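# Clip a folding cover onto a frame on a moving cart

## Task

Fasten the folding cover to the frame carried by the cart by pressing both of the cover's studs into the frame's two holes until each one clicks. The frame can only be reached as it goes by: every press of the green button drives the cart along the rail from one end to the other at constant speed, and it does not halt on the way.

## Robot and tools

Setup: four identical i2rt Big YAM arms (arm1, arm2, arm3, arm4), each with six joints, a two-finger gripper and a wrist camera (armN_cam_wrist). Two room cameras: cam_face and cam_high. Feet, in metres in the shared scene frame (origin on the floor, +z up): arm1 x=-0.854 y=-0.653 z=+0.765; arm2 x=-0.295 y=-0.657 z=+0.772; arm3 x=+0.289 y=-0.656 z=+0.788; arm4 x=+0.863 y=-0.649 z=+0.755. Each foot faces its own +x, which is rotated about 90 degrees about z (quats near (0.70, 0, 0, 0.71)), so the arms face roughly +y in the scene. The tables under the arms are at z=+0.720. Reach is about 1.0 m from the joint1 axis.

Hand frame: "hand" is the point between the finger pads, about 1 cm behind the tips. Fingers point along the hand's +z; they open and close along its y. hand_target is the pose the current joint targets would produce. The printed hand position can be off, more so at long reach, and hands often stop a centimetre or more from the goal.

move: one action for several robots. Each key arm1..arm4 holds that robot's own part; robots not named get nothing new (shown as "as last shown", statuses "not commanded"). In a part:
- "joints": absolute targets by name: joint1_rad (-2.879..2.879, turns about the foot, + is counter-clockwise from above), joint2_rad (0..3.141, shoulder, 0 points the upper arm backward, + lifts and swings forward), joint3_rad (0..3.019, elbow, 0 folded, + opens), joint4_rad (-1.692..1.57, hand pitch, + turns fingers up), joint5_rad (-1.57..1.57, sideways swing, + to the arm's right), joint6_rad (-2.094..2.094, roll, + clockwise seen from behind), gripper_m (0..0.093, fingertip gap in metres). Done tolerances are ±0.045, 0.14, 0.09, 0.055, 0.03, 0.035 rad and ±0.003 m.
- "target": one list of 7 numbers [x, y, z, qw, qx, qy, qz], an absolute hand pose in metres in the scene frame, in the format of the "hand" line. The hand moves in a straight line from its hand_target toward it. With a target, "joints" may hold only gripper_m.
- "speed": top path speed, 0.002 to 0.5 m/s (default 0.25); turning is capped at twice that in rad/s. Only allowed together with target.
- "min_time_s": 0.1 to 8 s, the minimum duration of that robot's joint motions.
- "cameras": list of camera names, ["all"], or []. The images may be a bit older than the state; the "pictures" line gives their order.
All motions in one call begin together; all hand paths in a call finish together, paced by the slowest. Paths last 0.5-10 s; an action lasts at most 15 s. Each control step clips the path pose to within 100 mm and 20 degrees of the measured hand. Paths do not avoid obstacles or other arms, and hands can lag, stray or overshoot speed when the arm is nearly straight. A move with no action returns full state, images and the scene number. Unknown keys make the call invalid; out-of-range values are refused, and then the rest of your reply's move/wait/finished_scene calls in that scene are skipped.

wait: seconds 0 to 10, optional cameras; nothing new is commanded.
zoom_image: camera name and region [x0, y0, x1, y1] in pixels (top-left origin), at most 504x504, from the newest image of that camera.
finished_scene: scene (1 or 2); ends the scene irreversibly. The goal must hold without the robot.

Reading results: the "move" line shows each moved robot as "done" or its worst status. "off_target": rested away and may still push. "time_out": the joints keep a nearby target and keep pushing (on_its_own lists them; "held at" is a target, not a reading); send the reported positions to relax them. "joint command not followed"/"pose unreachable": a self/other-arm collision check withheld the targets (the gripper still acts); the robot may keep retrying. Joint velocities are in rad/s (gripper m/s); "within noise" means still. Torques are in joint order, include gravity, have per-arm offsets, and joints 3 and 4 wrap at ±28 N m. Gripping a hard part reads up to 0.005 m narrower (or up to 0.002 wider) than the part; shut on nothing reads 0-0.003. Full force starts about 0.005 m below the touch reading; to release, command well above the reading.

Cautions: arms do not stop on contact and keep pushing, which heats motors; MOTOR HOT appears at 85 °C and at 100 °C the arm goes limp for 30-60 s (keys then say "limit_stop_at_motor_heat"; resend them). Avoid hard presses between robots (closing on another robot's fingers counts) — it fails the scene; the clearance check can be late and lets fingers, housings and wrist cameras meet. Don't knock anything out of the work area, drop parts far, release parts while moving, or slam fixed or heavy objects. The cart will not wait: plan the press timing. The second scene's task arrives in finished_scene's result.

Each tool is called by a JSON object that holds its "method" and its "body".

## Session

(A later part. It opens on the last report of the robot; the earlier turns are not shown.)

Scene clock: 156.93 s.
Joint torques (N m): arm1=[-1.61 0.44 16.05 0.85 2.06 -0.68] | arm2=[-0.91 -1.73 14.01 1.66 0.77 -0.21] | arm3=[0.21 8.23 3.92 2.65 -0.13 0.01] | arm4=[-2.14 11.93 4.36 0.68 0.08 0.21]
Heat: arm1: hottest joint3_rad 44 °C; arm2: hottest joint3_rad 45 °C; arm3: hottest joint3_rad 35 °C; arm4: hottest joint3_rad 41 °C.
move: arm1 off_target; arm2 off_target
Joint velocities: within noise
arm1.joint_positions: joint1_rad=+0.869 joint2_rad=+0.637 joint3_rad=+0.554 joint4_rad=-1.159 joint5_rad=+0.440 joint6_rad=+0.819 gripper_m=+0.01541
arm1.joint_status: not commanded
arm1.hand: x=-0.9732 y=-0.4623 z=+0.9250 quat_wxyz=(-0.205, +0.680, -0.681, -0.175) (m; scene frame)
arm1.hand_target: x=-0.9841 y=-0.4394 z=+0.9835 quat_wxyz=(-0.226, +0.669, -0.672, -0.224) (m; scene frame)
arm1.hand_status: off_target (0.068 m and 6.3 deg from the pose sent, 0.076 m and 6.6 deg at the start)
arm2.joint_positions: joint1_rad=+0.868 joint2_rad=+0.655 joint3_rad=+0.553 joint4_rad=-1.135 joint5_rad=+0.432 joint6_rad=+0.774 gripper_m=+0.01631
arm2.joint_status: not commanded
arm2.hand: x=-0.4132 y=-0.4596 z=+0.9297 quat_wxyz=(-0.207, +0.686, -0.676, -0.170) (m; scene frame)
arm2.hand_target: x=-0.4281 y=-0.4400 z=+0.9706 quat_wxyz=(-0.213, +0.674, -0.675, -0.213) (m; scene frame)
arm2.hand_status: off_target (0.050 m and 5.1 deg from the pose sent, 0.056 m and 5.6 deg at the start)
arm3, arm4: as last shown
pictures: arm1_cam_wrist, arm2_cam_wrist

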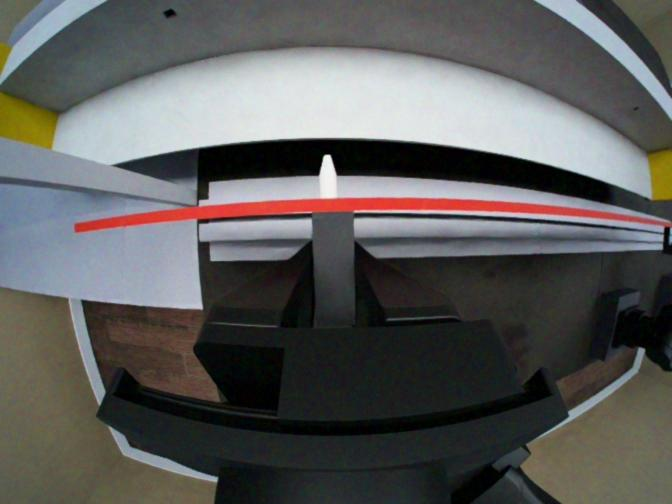

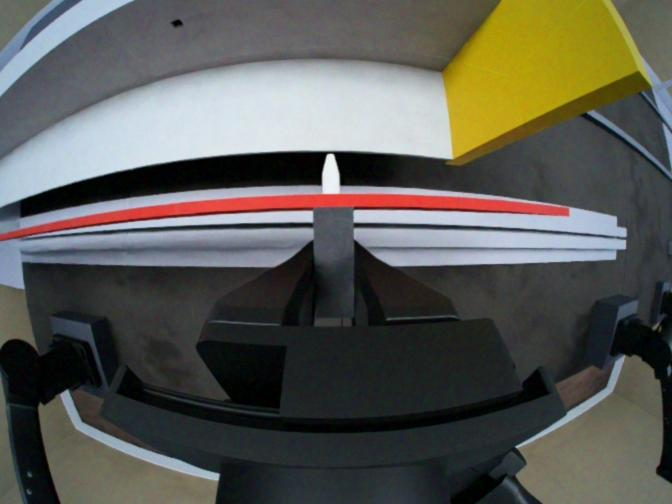

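{"method": "move", "body": {"arm1": {"target": [-0.986, -0.32, 0.99, -0.2244, 0.6706, -0.6706, -0.2244], "speed": 0.055}, "arm2": {"target": [-0.4295, -0.322, 0.975, -0.2126, 0.6744, -0.6744, -0.2126], "speed": 0.055}, "cameras": ["arm1_cam_wrist", "arm2_cam_wrist", "cam_high"]}}

{"method": "zoom_image", "body": {"camera": "arm1_cam_wrist", "region": [40, 60, 480, 260]}}

{"method": "zoom_image", "body": {"camera": "arm2_cam_wrist", "region": [220, 60, 660, 260]}}

Scene clock: 161.00 s.
Joint torques (N m): arm1=[-1.32 -4.42 16.1 1.87 1.49 -0.55] | arm2=[-1.32 -6.71 14.37 2.37 0.58 -0.11] | arm3=[0.32 8.23 3.9 2.65 -0.13 0] | arm4=[-1.32 11.75 4.34 0.81 0.04 0.25]
Heat: arm1: hottest joint3_rad 47 °C; arm2: hottest joint3_rad 46 °C; arm3: hottest joint3_rad 35 °C; arm4: hottest joint3_rad 41 °C.
move: arm1 off_target; arm2 off_target
Joint velocities: within noise
arm1.joint_positions: joint1_rad=+0.527 joint2_rad=+0.912 joint3_rad=+0.663 joint4_rad=-0.906 joint5_rad=+0.277 joint6_rad=+0.489 gripper_m=+0.01545
arm1.joint_status: not commanded
arm1.hand: x=-0.9759 y=-0.3636 z=+0.9224 quat_wxyz=(-0.186, +0.686, -0.685, -0.163) (m; scene frame)
arm1.hand_target: x=-0.9848 y=-0.3279 z=+0.9891 quat_wxyz=(-0.223, +0.670, -0.672, -0.224) (m; scene frame)
arm1.hand_status: off_target (0.081 m and 8.7 deg from the pose sent, 0.157 m and 6.3 deg at the start)
arm2.joint_positions: joint1_rad=+0.545 joint2_rad=+0.941 joint3_rad=+0.668 joint4_rad=-0.886 joint5_rad=+0.277 joint6_rad=+0.462 gripper_m=+0.01631
arm2.joint_status: not commanded
arm2.hand: x=-0.4166 y=-0.3601 z=+0.9256 quat_wxyz=(-0.188, +0.692, -0.679, -0.158) (m; scene frame)
arm2.hand_target: x=-0.4284 y=-0.3277 z=+0.9747 quat_wxyz=(-0.210, +0.674, -0.675, -0.213) (m; scene frame)
arm2.hand_status: off_target (0.064 m and 7.2 deg from the pose sent, 0.146 m and 5.1 deg at the start)
arm3, arm4: as last shown
pictures: arm1_cam_wrist, arm2_cam_wrist, cam_high

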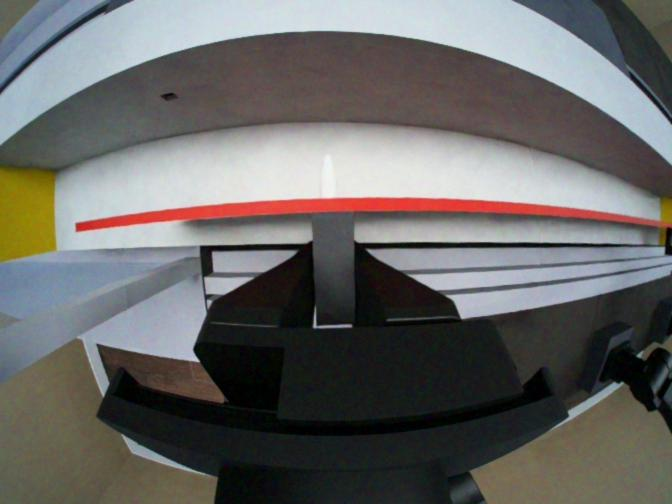

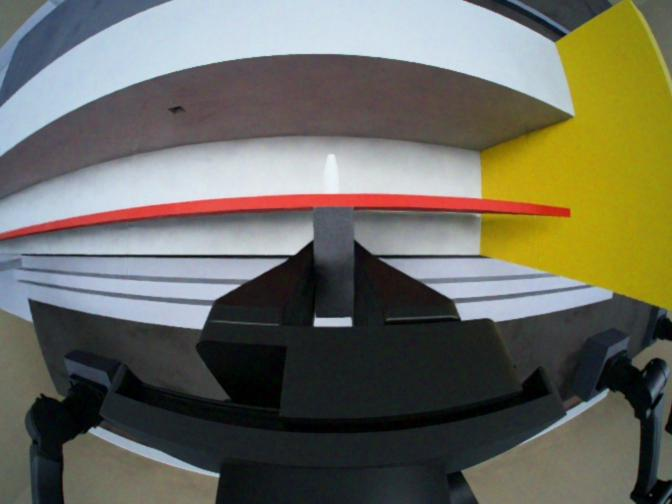

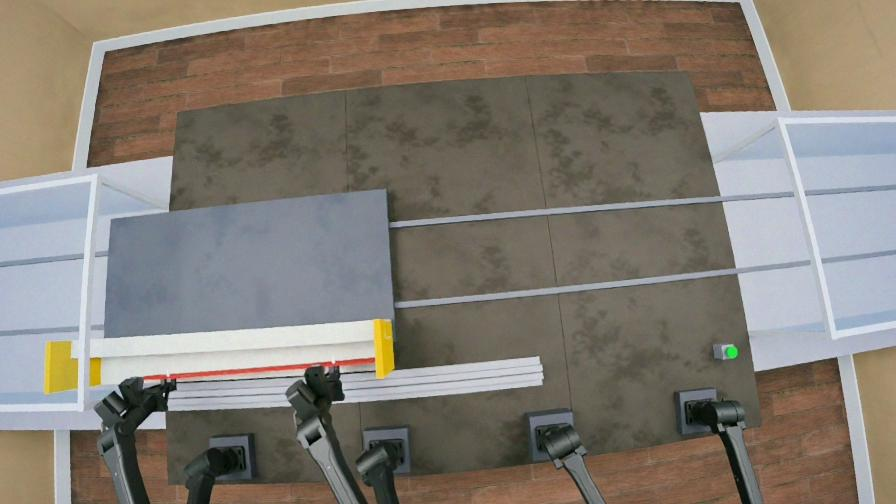

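Scaled by 1.145 from the camera's 672x504 image, which has a finer 960x720 frame.

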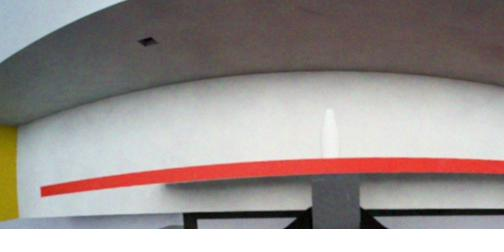

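Scaled by 1.145 from the camera's 672x504 image, which has a finer 960x720 frame.

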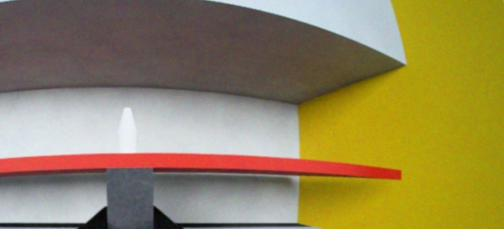

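{"method": "move", "body": {"arm1": {"target": [-1.02, -0.295, 0.985, -0.2244, 0.6706, -0.6706, -0.2244], "speed": 0.04}, "arm2": {"target": [-0.464, -0.301, 0.97, -0.2126, 0.6744, -0.6744, -0.2126], "speed": 0.04}, "cameras": ["arm1_cam_wrist", "arm2_cam_wrist"]}}

{"method": "zoom_image", "body": {"camera": "arm1_cam_wrist", "region": [220, 90, 440, 210]}}

{"method": "zoom_image", "body": {"camera": "arm2_cam_wrist", "region": [220, 90, 440, 210]}}

Scene clock: 165.60 s.
Joint torques (N m): arm1=[1.14 -6.36 15.79 1.7 2.27 -0.33] | arm2=[1.2 -7.77 13.97 2.39 0.98 0.08] | arm3=[0.21 8.23 3.89 2.66 -0.13 0] | arm4=[-1.14 11.75 4.42 0.68 0.06 0.25]
Heat: arm1: hottest joint3_rad 50 °C; arm2: hottest joint3_rad 49 °C; arm3: hottest joint3_rad 35 °C; arm4: hottest joint3_rad 41 °C.
move: arm1 off_target; arm2 off_target
Joint velocities: within noise
arm1.joint_positions: joint1_rad=+0.548 joint2_rad=+1.039 joint3_rad=+0.726 joint4_rad=-0.851 joint5_rad=+0.288 joint6_rad=+0.514 gripper_m=+0.01545
arm1.joint_status: not commanded
arm1.hand: x=-0.9999 y=-0.3353 z=+0.9183 quat_wxyz=(-0.186, +0.685, -0.686, -0.161) (m; scene frame)
arm1.hand_target: x=-1.0176 y=-0.3019 z=+0.9848 quat_wxyz=(-0.224, +0.669, -0.672, -0.225) (m; scene frame)
arm1.hand_status: off_target (0.080 m and 8.8 deg from the pose sent, 0.103 m and 8.7 deg at the start)
arm2.joint_positions: joint1_rad=+0.577 joint2_rad=+1.057 joint3_rad=+0.731 joint4_rad=-0.843 joint5_rad=+0.300 joint6_rad=+0.494 gripper_m=+0.01631
arm2.joint_status: not commanded
arm2.hand: x=-0.4404 y=-0.3347 z=+0.9233 quat_wxyz=(-0.192, +0.690, -0.680, -0.155) (m; scene frame)
arm2.hand_target: x=-0.4609 y=-0.3052 z=+0.9710 quat_wxyz=(-0.213, +0.673, -0.675, -0.213) (m; scene frame)
arm2.hand_status: off_target (0.062 m and 7.2 deg from the pose sent, 0.088 m and 7.2 deg at the start)
arm3, arm4: as last shown
pictures: arm1_cam_wrist, arm2_cam_wrist

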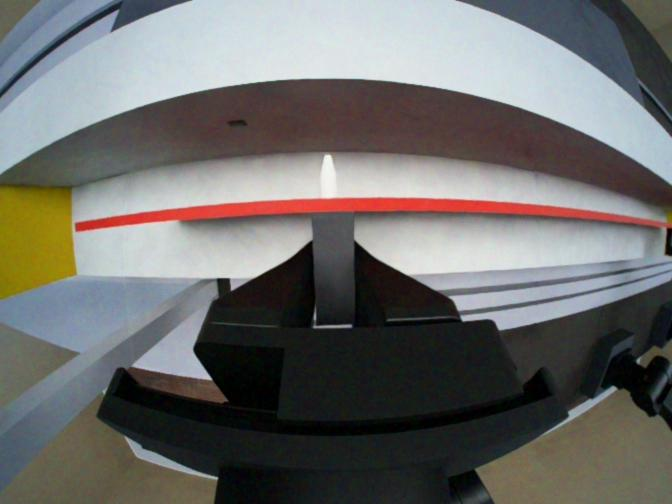

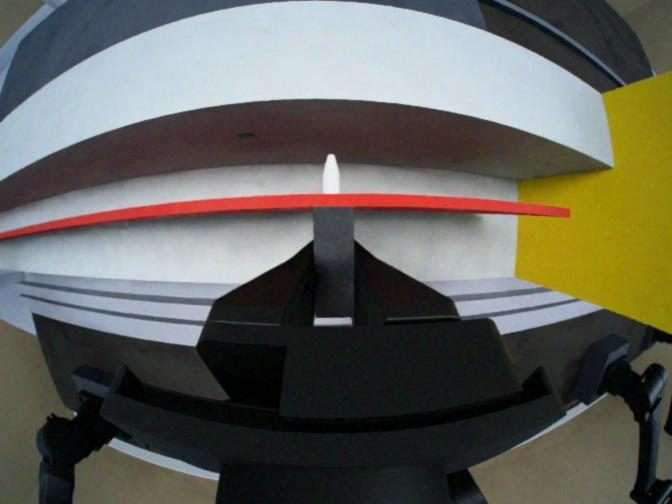

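Scaled by 2.291 from the camera's 672x504 image, which has a finer 960x720 frame.

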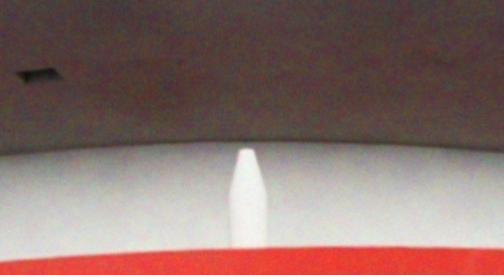

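Scaled by 2.291 from the camera's 672x504 image, which has a finer 960x720 frame.

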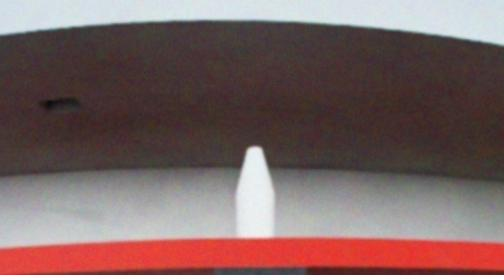

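{"method": "move", "body": {"arm1": {"target": [-1.0176, -0.286, 0.986, -0.2244, 0.6706, -0.6706, -0.2244], "speed": 0.03}, "arm2": {"target": [-0.4615, -0.297, 0.972, -0.2126, 0.6744, -0.6744, -0.2126], "speed": 0.03}, "cameras": ["arm1_cam_wrist", "arm2_cam_wrist"]}}

{"method": "zoom_image", "body": {"camera": "arm1_cam_wrist", "region": [260, 90, 480, 210]}}

{"method": "zoom_image", "body": {"camera": "arm2_cam_wrist", "region": [260, 90, 480, 210]}}

Scene clock: 169.67 s.
Joint torques (N m): arm1=[-0.67 -6.36 15.92 1.88 1.9 -0.55] | arm2=[0.21 -8.76 14 2.22 0.76 -0.03] | arm3=[0.15 8.23 3.89 2.67 -0.13 0] | arm4=[-1.55 11.93 4.21 0.69 0.06 0.23]
Heat: arm1: hottest joint3_rad 52 °C; arm2: hottest joint3_rad 50 °C; arm3: hottest joint3_rad 35 °C; arm4: hottest joint3_rad 40 °C.
move: arm1 off_target; arm2 off_target
Joint velocities: within noise
arm1.joint_positions: joint1_rad=+0.548 joint2_rad=+1.053 joint3_rad=+0.736 joint4_rad=-0.846 joint5_rad=+0.288 joint6_rad=+0.515 gripper_m=+0.01545
arm1.joint_status: not commanded
arm1.hand: x=-1.0026 y=-0.3311 z=+0.9192 quat_wxyz=(-0.186, +0.684, -0.687, -0.162) (m; scene frame)
arm1.hand_target: x=-1.0149 y=-0.2933 z=+0.9862 quat_wxyz=(-0.225, +0.669, -0.672, -0.224) (m; scene frame)
arm1.hand_status: off_target (0.082 m and 8.7 deg from the pose sent, 0.086 m and 8.8 deg at the start)
arm2.joint_positions: joint1_rad=+0.580 joint2_rad=+1.062 joint3_rad=+0.739 joint4_rad=-0.842 joint5_rad=+0.300 joint6_rad=+0.494 gripper_m=+0.01631
arm2.joint_status: not commanded
arm2.hand: x=-0.4431 y=-0.3326 z=+0.9255 quat_wxyz=(-0.193, +0.691, -0.679, -0.158) (m; scene frame)
arm2.hand_target: x=-0.4604 y=-0.3021 z=+0.9727 quat_wxyz=(-0.212, +0.675, -0.673, -0.213) (m; scene frame)
arm2.hand_status: off_target (0.061 m and 7.0 deg from the pose sent, 0.065 m and 7.2 deg at the start)
arm3, arm4: as last shown
pictures: arm1_cam_wrist, arm2_cam_wrist

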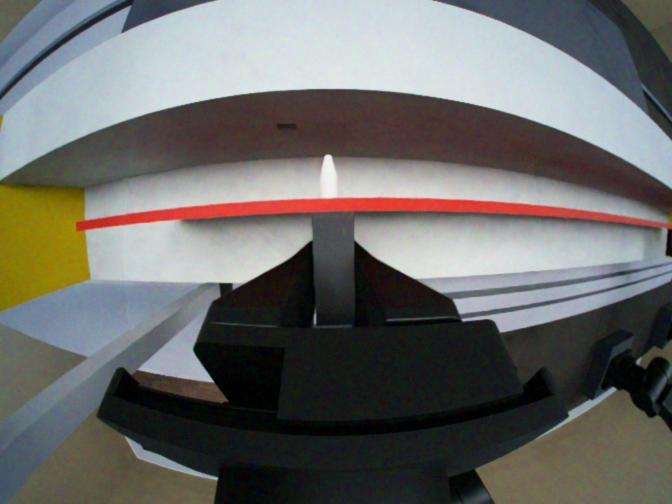

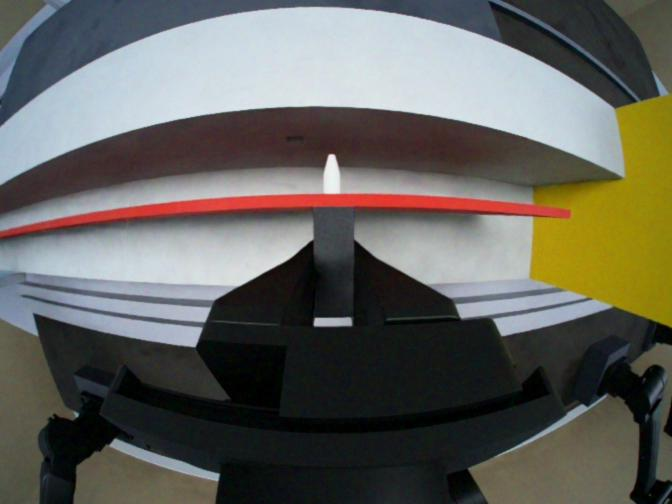

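Scaled by 2.291 from the camera's 672x504 image, which has a finer 960x720 frame.

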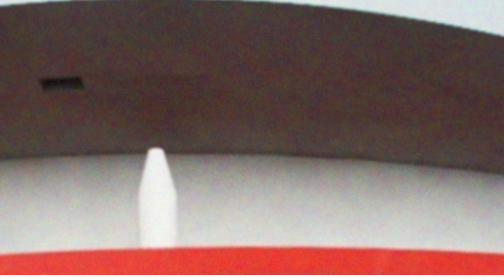

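Scaled by 2.291 from the camera's 672x504 image, which has a finer 960x720 frame.

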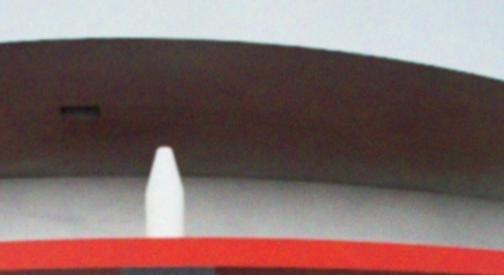

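{"method": "move", "body": {"arm1": {"target": [-1.002, -0.279, 0.9875, -0.2244, 0.6706, -0.6706, -0.2244], "speed": 0.014}, "arm2": {"target": [-0.446, -0.296, 0.971, -0.2126, 0.6744, -0.6744, -0.2126], "speed": 0.014}, "cameras": ["arm1_cam_wrist", "arm2_cam_wrist"]}}

{"method": "zoom_image", "body": {"camera": "arm1_cam_wrist", "region": [260, 90, 480, 210]}}

{"method": "zoom_image", "body": {"camera": "arm2_cam_wrist", "region": [260, 90, 480, 210]}}

Scene clock: 173.30 s.
Joint torques (N m): arm1=[-1.32 -7.12 15.73 1.91 1.44 -0.65] | arm2=[-0.91 -10.23 12.85 2.4 0.53 -0.1] | arm3=[0.15 8.18 3.92 2.65 -0.12 0] | arm4=[-1.55 12.1 4.27 0.51 0.04 0.23]
Heat: arm1: hottest joint3_rad 53 °C; arm2: hottest joint3_rad 51 °C; arm3: hottest joint3_rad 35 °C; arm4: hottest joint3_rad 40 °C.
move: arm1 off_target; arm2 off_target
Joint velocities: within noise
arm1.joint_positions: joint1_rad=+0.502 joint2_rad=+1.053 joint3_rad=+0.736 joint4_rad=-0.837 joint5_rad=+0.269 joint6_rad=+0.475 gripper_m=+0.01545
arm1.joint_status: not commanded
arm1.hand: x=-0.9914 y=-0.3241 z=+0.9193 quat_wxyz=(-0.185, +0.683, -0.688, -0.161) (m; scene frame)
arm1.hand_target: x=-0.9998 y=-0.2863 z=+0.9875 quat_wxyz=(-0.225, +0.669, -0.672, -0.224) (m; scene frame)
arm1.hand_status: off_target (0.082 m and 8.9 deg from the pose sent, 0.086 m and 8.7 deg at the start)
arm2.joint_positions: joint1_rad=+0.537 joint2_rad=+1.062 joint3_rad=+0.739 joint4_rad=-0.836 joint5_rad=+0.284 joint6_rad=+0.461 gripper_m=+0.01631
arm2.joint_status: not commanded
arm2.hand: x=-0.4323 y=-0.3265 z=+0.9253 quat_wxyz=(-0.191, +0.689, -0.682, -0.156) (m; scene frame)
arm2.hand_target: x=-0.4420 y=-0.2983 z=+0.9717 quat_wxyz=(-0.214, +0.672, -0.677, -0.212) (m; scene frame)
arm2.hand_status: off_target (0.057 m and 7.2 deg from the pose sent, 0.058 m and 7.0 deg at the start)
arm3, arm4: as last shown
pictures: arm1_cam_wrist, arm2_cam_wrist

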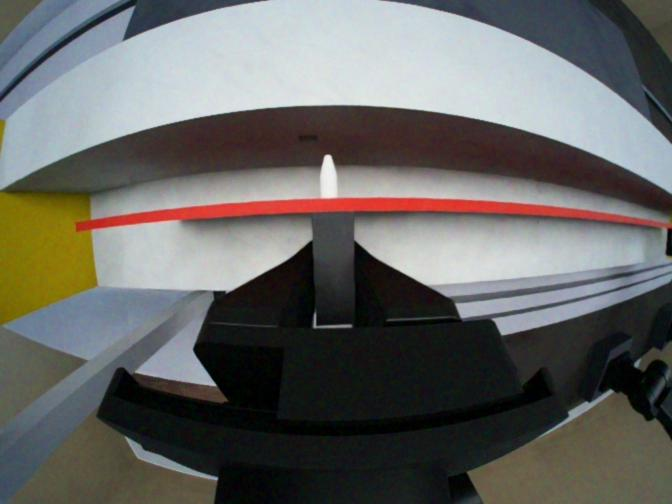

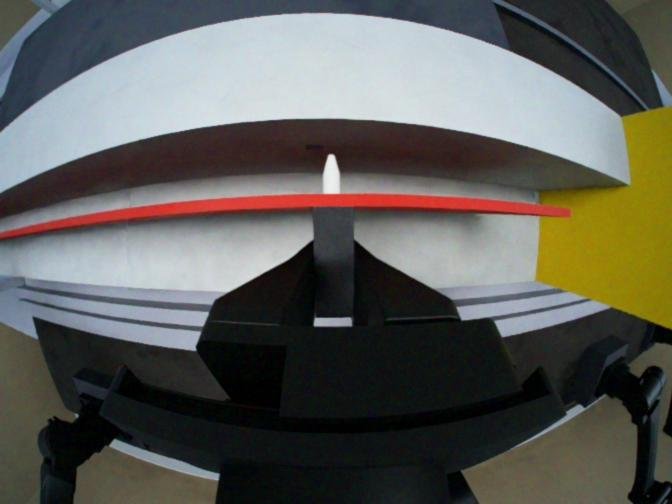

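Scaled by 2.291 from the camera's 672x504 image, which has a finer 960x720 frame.

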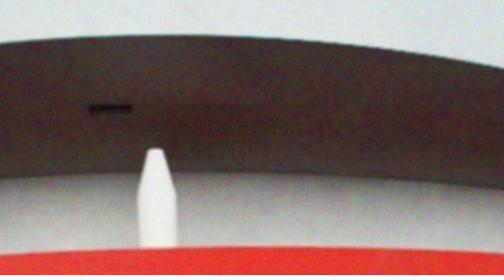

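Scaled by 2.291 from the camera's 672x504 image, which has a finer 960x720 frame.

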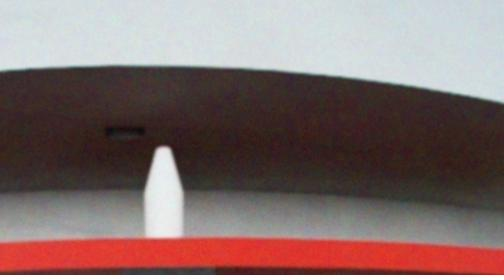

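{"method": "move", "body": {"arm1": {"target": [-0.983, -0.276, 0.988, -0.2244, 0.6706, -0.6706, -0.2244], "speed": 0.0115}, "arm2": {"target": [-0.424, -0.2935, 0.971, -0.2126, 0.6744, -0.6744, -0.2126], "speed": 0.0115}, "cameras": ["arm1_cam_wrist", "arm2_cam_wrist"]}}

{"method": "zoom_image", "body": {"camera": "arm1_cam_wrist", "region": [260, 90, 480, 210]}}

{"method": "zoom_image", "body": {"camera": "arm2_cam_wrist", "region": [260, 90, 480, 210]}}

Scene clock: 176.67 s.
Joint torques (N m): arm1=[-1.32 -8.7 14.89 2.07 1.21 -0.6] | arm2=[-0.79 -11.22 11.58 2.62 0.41 -0.14] | arm3=[0.21 8.23 3.9 2.66 -0.13 0] | arm4=[-1.32 12.16 4.37 0.61 0.06 0.27]
Heat: arm1: hottest joint3_rad 54 °C; arm2: hottest joint3_rad 51 °C; arm3: hottest joint3_rad 35 °C; arm4: hottest joint3_rad 40 °C.
move: arm1 off_target; arm2 off_target
Joint velocities: within noise
arm1.joint_positions: joint1_rad=+0.441 joint2_rad=+1.053 joint3_rad=+0.736 joint4_rad=-0.831 joint5_rad=+0.242 joint6_rad=+0.417 gripper_m=+0.01545
arm1.joint_status: not commanded
arm1.hand: x=-0.9759 y=-0.3167 z=+0.9188 quat_wxyz=(-0.183, +0.684, -0.688, -0.158) (m; scene frame)
arm1.hand_target: x=-0.9813 y=-0.2823 z=+0.9879 quat_wxyz=(-0.226, +0.670, -0.671, -0.224) (m; scene frame)
arm1.hand_status: off_target (0.081 m and 9.3 deg from the pose sent, 0.084 m and 8.9 deg at the start)
arm2.joint_positions: joint1_rad=+0.474 joint2_rad=+1.054 joint3_rad=+0.739 joint4_rad=-0.831 joint5_rad=+0.251 joint6_rad=+0.402 gripper_m=+0.01631
arm2.joint_status: not commanded
arm2.hand: x=-0.4167 y=-0.3197 z=+0.9270 quat_wxyz=(-0.188, +0.690, -0.682, -0.156) (m; scene frame)
arm2.hand_target: x=-0.4229 y=-0.2963 z=+0.9712 quat_wxyz=(-0.213, +0.674, -0.675, -0.212) (m; scene frame)
arm2.hand_status: off_target (0.052 m and 7.4 deg from the pose sent, 0.057 m and 7.2 deg at the start)
arm3, arm4: as last shown
pictures: arm1_cam_wrist, arm2_cam_wrist

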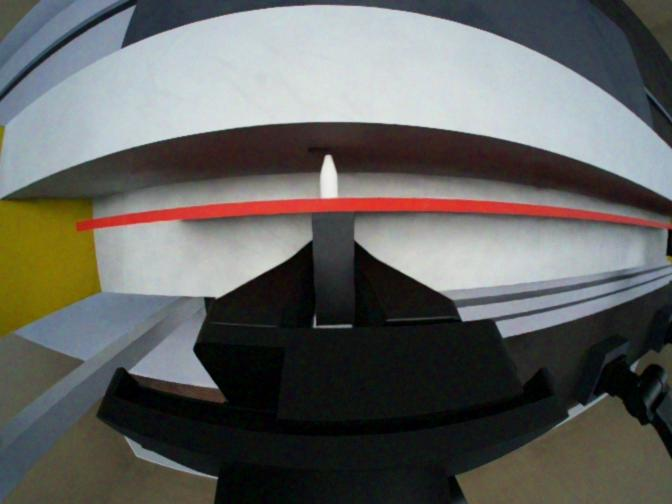

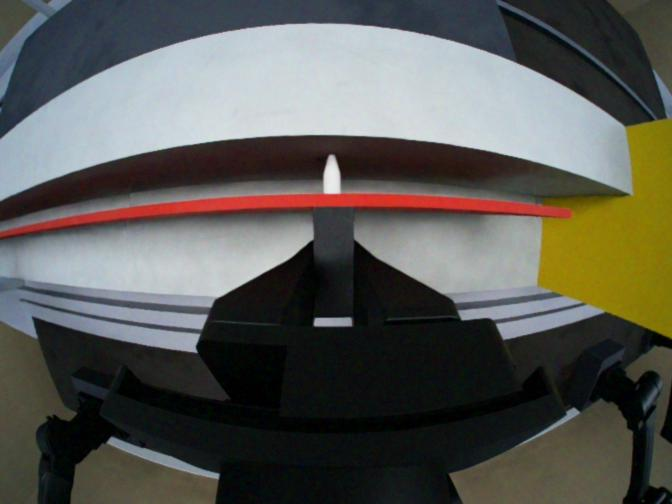

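Scaled by 2.291 from the camera's 672x504 image, which has a finer 960x720 frame.

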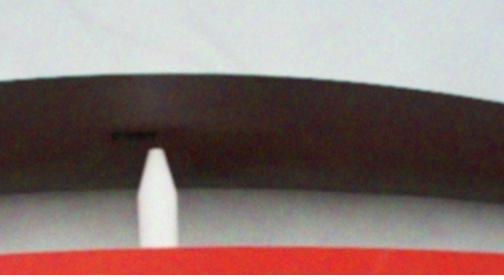

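Scaled by 2.291 from the camera's 672x504 image, which has a finer 960x720 frame.

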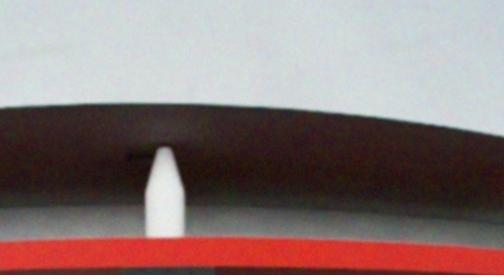

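{"method": "move", "body": {"arm1": {"target": [-0.951, -0.279, 0.9825, -0.2244, 0.6706, -0.6706, -0.2244], "speed": 0.021}, "arm2": {"target": [-0.391, -0.2985, 0.9585, -0.2126, 0.6744, -0.6744, -0.2126], "speed": 0.021}, "cameras": ["arm1_cam_wrist", "arm2_cam_wrist"]}}

{"method": "zoom_image", "body": {"camera": "arm1_cam_wrist", "region": [260, 90, 480, 210]}}

{"method": "zoom_image", "body": {"camera": "arm2_cam_wrist", "region": [260, 90, 480, 210]}}

Scene clock: 181.67 s.
Joint torques (N m): arm1=[-1.49 -7.88 12.27 2.78 1.03 -0.61] | arm2=[-0.67 -10.7 9.07 3.33 0.25 -0.22] | arm3=[0.15 8.23 3.86 2.66 -0.12 0.01] | arm4=[-0.73 11.75 4.33 0.65 0.04 0.26]
Heat: arm1: hottest joint3_rad 55 °C; arm2: hottest joint3_rad 50 °C; arm3: hottest joint3_rad 35 °C; arm4: hottest joint3_rad 40 °C.
move: arm1 off_target; arm2 off_target
Joint velocities: within noise
arm1.joint_positions: joint1_rad=+0.347 joint2_rad=+1.015 joint3_rad=+0.736 joint4_rad=-0.828 joint5_rad=+0.190 joint6_rad=+0.339 gripper_m=+0.01545
arm1.joint_status: not commanded
arm1.hand: x=-0.9523 y=-0.3097 z=+0.9303 quat_wxyz=(-0.181, +0.680, -0.689, -0.171) (m; scene frame)
arm1.hand_target: x=-0.9508 y=-0.2827 z=+0.9827 quat_wxyz=(-0.226, +0.669, -0.672, -0.223) (m; scene frame)
arm1.hand_status: off_target (0.061 m and 8.2 deg from the pose sent, 0.078 m and 9.3 deg at the start)
arm2.joint_positions: joint1_rad=+0.387 joint2_rad=+1.008 joint3_rad=+0.716 joint4_rad=-0.816 joint5_rad=+0.199 joint6_rad=+0.324 gripper_m=+0.01631
arm2.joint_status: not commanded
arm2.hand: x=-0.3932 y=-0.3179 z=+0.9312 quat_wxyz=(-0.185, +0.688, -0.681, -0.168) (m; scene frame)
arm2.hand_target: x=-0.3939 y=-0.3007 z=+0.9592 quat_wxyz=(-0.212, +0.677, -0.672, -0.213) (m; scene frame)
arm2.hand_status: off_target (0.034 m and 6.3 deg from the pose sent, 0.046 m and 7.4 deg at the start)
arm3, arm4: as last shown
pictures: arm1_cam_wrist, arm2_cam_wrist

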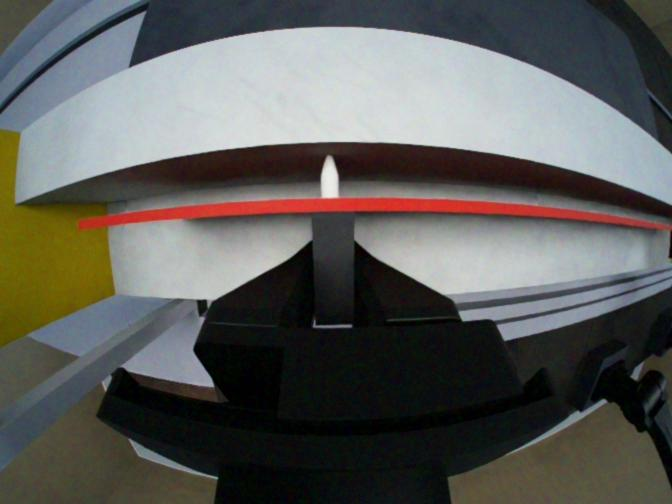

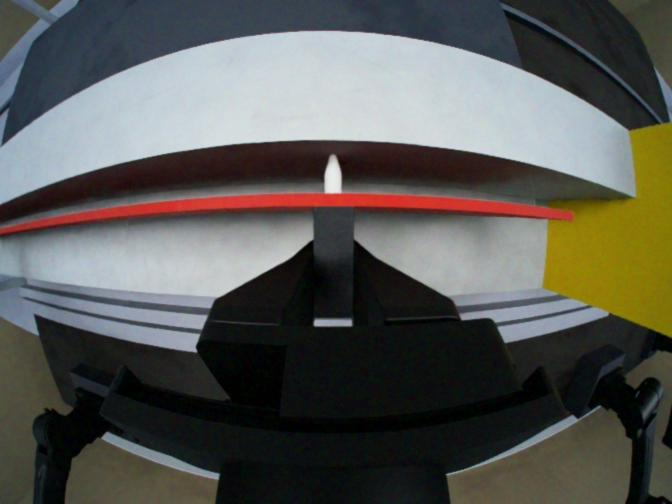

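Scaled by 2.291 from the camera's 672x504 image, which has a finer 960x720 frame.

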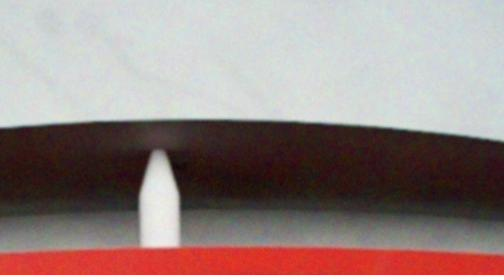

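Scaled by 2.291 from the camera's 672x504 image, which has a finer 960x720 frame.

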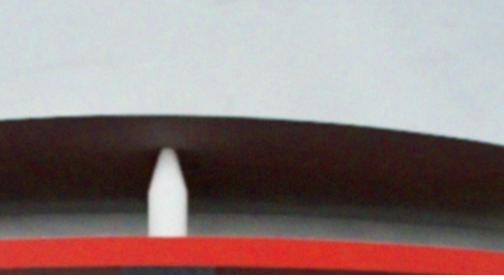

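{"method": "zoom_image", "body": {"camera": "arm1_cam_wrist", "region": [300, 130, 370, 190]}}

{"method": "zoom_image", "body": {"camera": "arm2_cam_wrist", "region": [300, 130, 370, 190]}}

Scaled by 7.200 from the camera's 672x504 image, which has a finer 960x720 frame.

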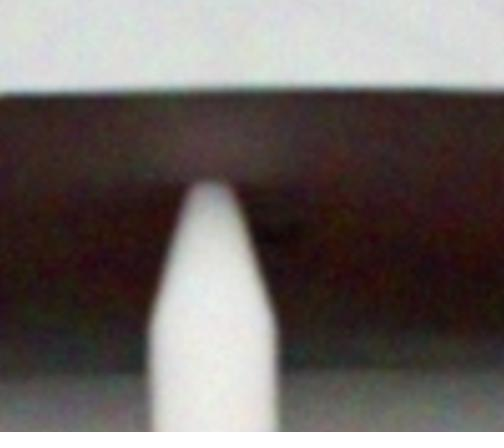

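Scaled by 7.200 from the camera's 672x504 image, which has a finer 960x720 frame.

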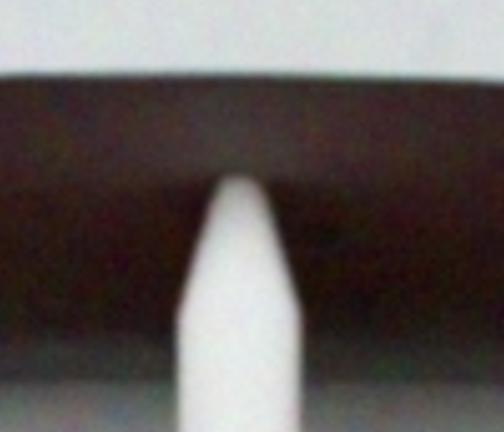

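{"method": "move", "body": {"arm1": {"target": [-0.926, -0.289, 0.979, -0.2244, 0.6706, -0.6706, -0.2244], "speed": 0.0165}, "arm2": {"target": [-0.3665, -0.307, 0.957, -0.2126, 0.6744, -0.6744, -0.2126], "speed": 0.0165}, "cameras": ["arm1_cam_wrist", "arm2_cam_wrist"]}}

{"method": "zoom_image", "body": {"camera": "arm1_cam_wrist", "region": [290, 125, 374, 185]}}

{"method": "zoom_image", "body": {"camera": "arm2_cam_wrist", "region": [290, 125, 374, 185]}}

Scene clock: 186.20 s.
Joint torques (N m): arm1=[-0.79 -7.82 10.36 3.02 0.79 -0.51] | arm2=[-0.91 -10.17 8.79 2.77 0.25 -0.11] | arm3=[0.15 8.29 3.88 2.67 -0.13 0.01] | arm4=[-1.32 11.99 4.22 0.75 0.07 0.23]
Heat: arm1: hottest joint3_rad 55 °C; arm2: hottest joint3_rad 50 °C; arm3: hottest joint3_rad 34 °C; arm4: hottest joint3_rad 39 °C.
move: arm1 off_target; arm2 off_target
Joint velocities: within noise
arm1.joint_positions: joint1_rad=+0.263 joint2_rad=+0.970 joint3_rad=+0.727 joint4_rad=-0.834 joint5_rad=+0.150 joint6_rad=+0.265 gripper_m=+0.01545
arm1.joint_status: not commanded
arm1.hand: x=-0.9280 y=-0.3098 z=+0.9389 quat_wxyz=(-0.184, +0.678, -0.689, -0.179) (m; scene frame)
arm1.hand_target: x=-0.9251 y=-0.2906 z=+0.9789 quat_wxyz=(-0.225, +0.669, -0.672, -0.222) (m; scene frame)
arm1.hand_status: off_target (0.045 m and 7.4 deg from the pose sent, 0.059 m and 8.2 deg at the start)
arm2.joint_positions: joint1_rad=+0.299 joint2_rad=+0.965 joint3_rad=+0.688 joint4_rad=-0.799 joint5_rad=+0.156 joint6_rad=+0.252 gripper_m=+0.01631
arm2.joint_status: not commanded
arm2.hand: x=-0.3684 y=-0.3184 z=+0.9328 quat_wxyz=(-0.187, +0.684, -0.683, -0.177) (m; scene frame)
arm2.hand_target: x=-0.3665 y=-0.3074 z=+0.9567 quat_wxyz=(-0.212, +0.674, -0.675, -0.212) (m; scene frame)
arm2.hand_status: off_target (0.027 m and 5.3 deg from the pose sent, 0.039 m and 6.3 deg at the start)
arm3.joint_positions: joint1_rad=+0.360 joint2_rad=+0.507 joint3_rad=+1.933 joint4_rad=-1.220 joint5_rad=+0.202 joint6_rad=+0.450 gripper_m=+0.09396
arm3.joint_status: not commanded
arm3.hand: x=+0.3198 y=-0.6377 z=+1.5902 quat_wxyz=(-0.348, +0.360, -0.513, -0.697) (m; scene frame)
arm3.hand_target: x=+0.3248 y=-0.6513 z=+1.5994 quat_wxyz=(-0.352, +0.347, -0.501, -0.711) (m; scene frame)
arm3.hand_status: not commanded
arm4.joint_positions: joint1_rad=-0.002 joint2_rad=+0.389 joint3_rad=+1.788 joint4_rad=-0.881 joint5_rad=-0.004 joint6_rad=-0.017 gripper_m=+0.00070
arm4.joint_status: not commanded
arm4.hand: x=+0.8628 y=-0.6767 z=+1.5909 quat_wxyz=(-0.631, +0.349, -0.358, -0.593) (m; scene frame)
arm4.hand_target: x=+0.8637 y=-0.6739 z=+1.5914 quat_wxyz=(-0.624, +0.349, -0.367, -0.596) (m; scene frame)
arm4.hand_status: not commanded
pictures: arm1_cam_wrist, arm2_cam_wrist

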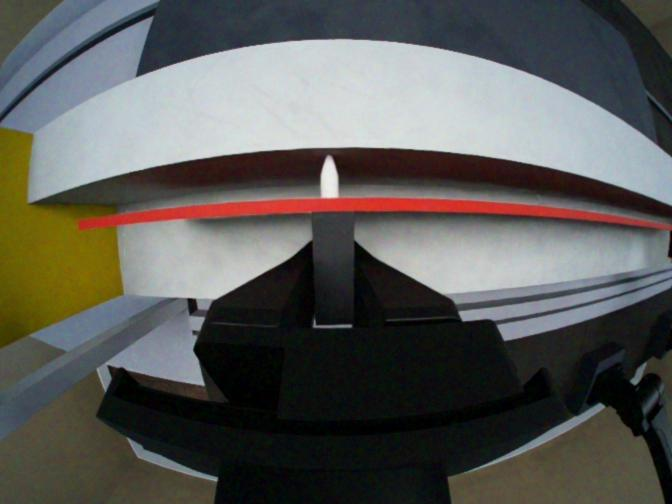

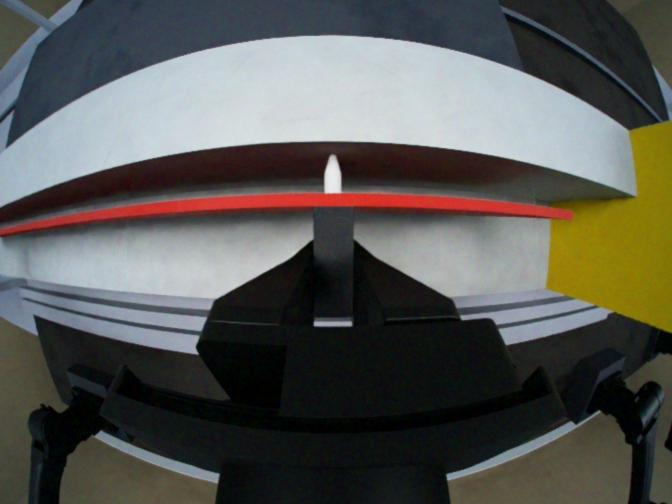

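Scaled by 6.000 from the camera's 672x504 image, which has a finer 960x720 frame.

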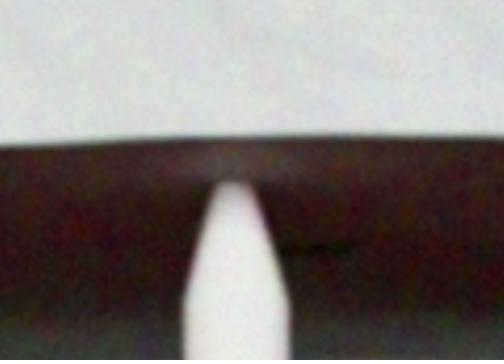

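Scaled by 6.000 from the camera's 672x504 image, which has a finer 960x720 frame.

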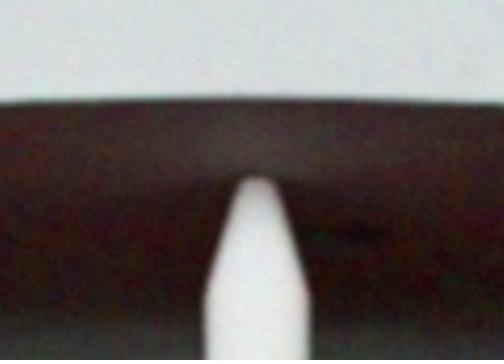

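{"method": "move", "body": {"arm1": {"target": [-0.8905, -0.2895, 0.953, -0.2244, 0.6706, -0.6706, -0.2244], "speed": 0.02}, "arm2": {"target": [-0.331, -0.3065, 0.938, -0.2126, 0.6744, -0.6744, -0.2126], "speed": 0.02}, "cameras": ["arm1_cam_wrist", "arm2_cam_wrist"]}}

{"method": "zoom_image", "body": {"camera": "arm1_cam_wrist", "region": [276, 125, 388, 205]}}

{"method": "zoom_image", "body": {"camera": "arm2_cam_wrist", "region": [276, 125, 388, 205]}}

Scene clock: 190.83 s.
Joint torques (N m): arm1=[-0.85 -7.24 9.48 3.48 0.34 -0.41] | arm2=[-1.03 -10.29 8.61 2.86 -0.08 -0.07] | arm3=[0.21 8.23 3.89 2.66 -0.13 0] | arm4=[-1.38 11.93 4.41 0.65 0.07 0.26]
Heat: arm1: hottest joint3_rad 54 °C; arm2: hottest joint3_rad 49 °C; arm3: hottest joint3_rad 34 °C; arm4: hottest joint3_rad 39 °C.
move: arm1 off_target; arm2 off_target
Joint velocities: within noise
arm1.joint_positions: joint1_rad=+0.126 joint2_rad=+0.955 joint3_rad=+0.661 joint4_rad=-0.763 joint5_rad=+0.079 joint6_rad=+0.147 gripper_m=+0.01545
arm1.joint_status: not commanded
arm1.hand: x=-0.8916 y=-0.3102 z=+0.9189 quat_wxyz=(-0.183, +0.677, -0.689, -0.183) (m; scene frame)
arm1.hand_target: x=-0.8889 y=-0.2914 z=+0.9533 quat_wxyz=(-0.225, +0.668, -0.673, -0.224) (m; scene frame)
arm1.hand_status: off_target (0.040 m and 7.1 deg from the pose sent, 0.045 m and 7.4 deg at the start)
arm2.joint_positions: joint1_rad=+0.166 joint2_rad=+0.951 joint3_rad=+0.628 joint4_rad=-0.738 joint5_rad=+0.090 joint6_rad=+0.134 gripper_m=+0.01631
arm2.joint_status: not commanded
arm2.hand: x=-0.3329 y=-0.3193 z=+0.9143 quat_wxyz=(-0.186, +0.684, -0.682, -0.178) (m; scene frame)
arm2.hand_target: x=-0.3311 y=-0.3073 z=+0.9381 quat_wxyz=(-0.213, +0.674, -0.675, -0.212) (m; scene frame)
arm2.hand_status: off_target (0.027 m and 5.2 deg from the pose sent, 0.040 m and 5.3 deg at the start)
arm3, arm4: as last shown
pictures: arm1_cam_wrist, arm2_cam_wrist

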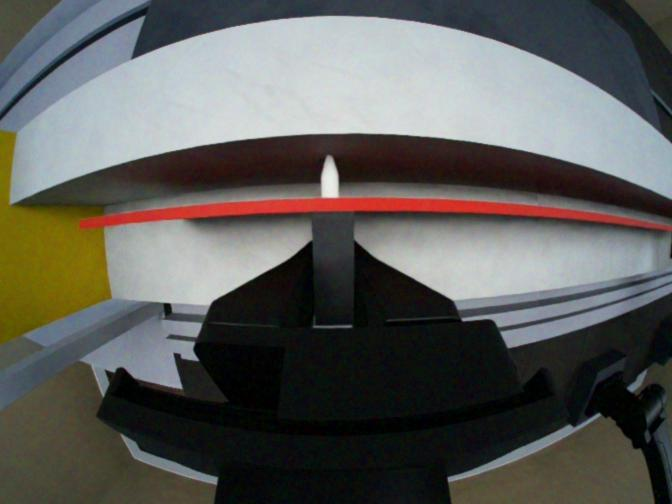

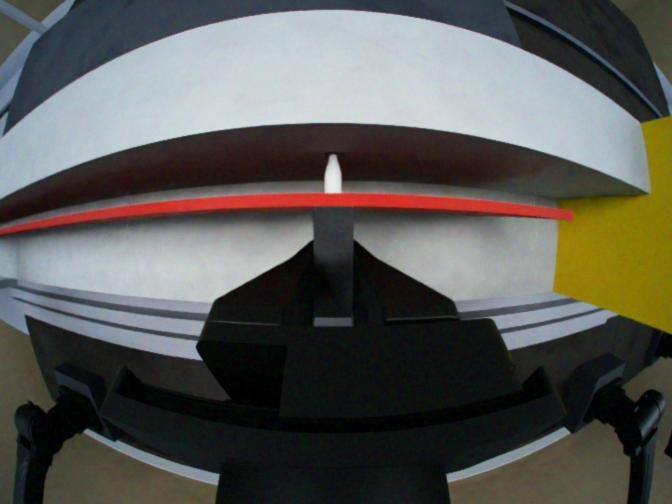

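Scaled by 4.500 from the camera's 672x504 image, which has a finer 960x720 frame.

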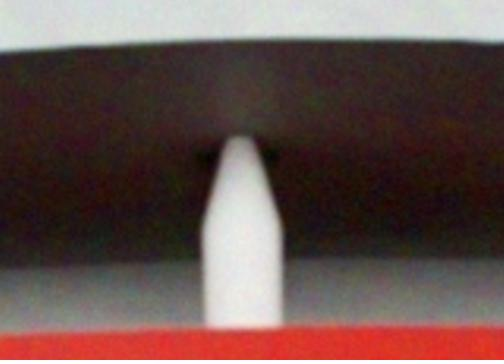

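Scaled by 4.500 from the camera's 672x504 image, which has a finer 960x720 frame.

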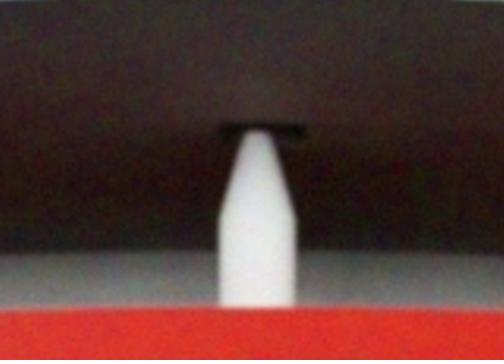

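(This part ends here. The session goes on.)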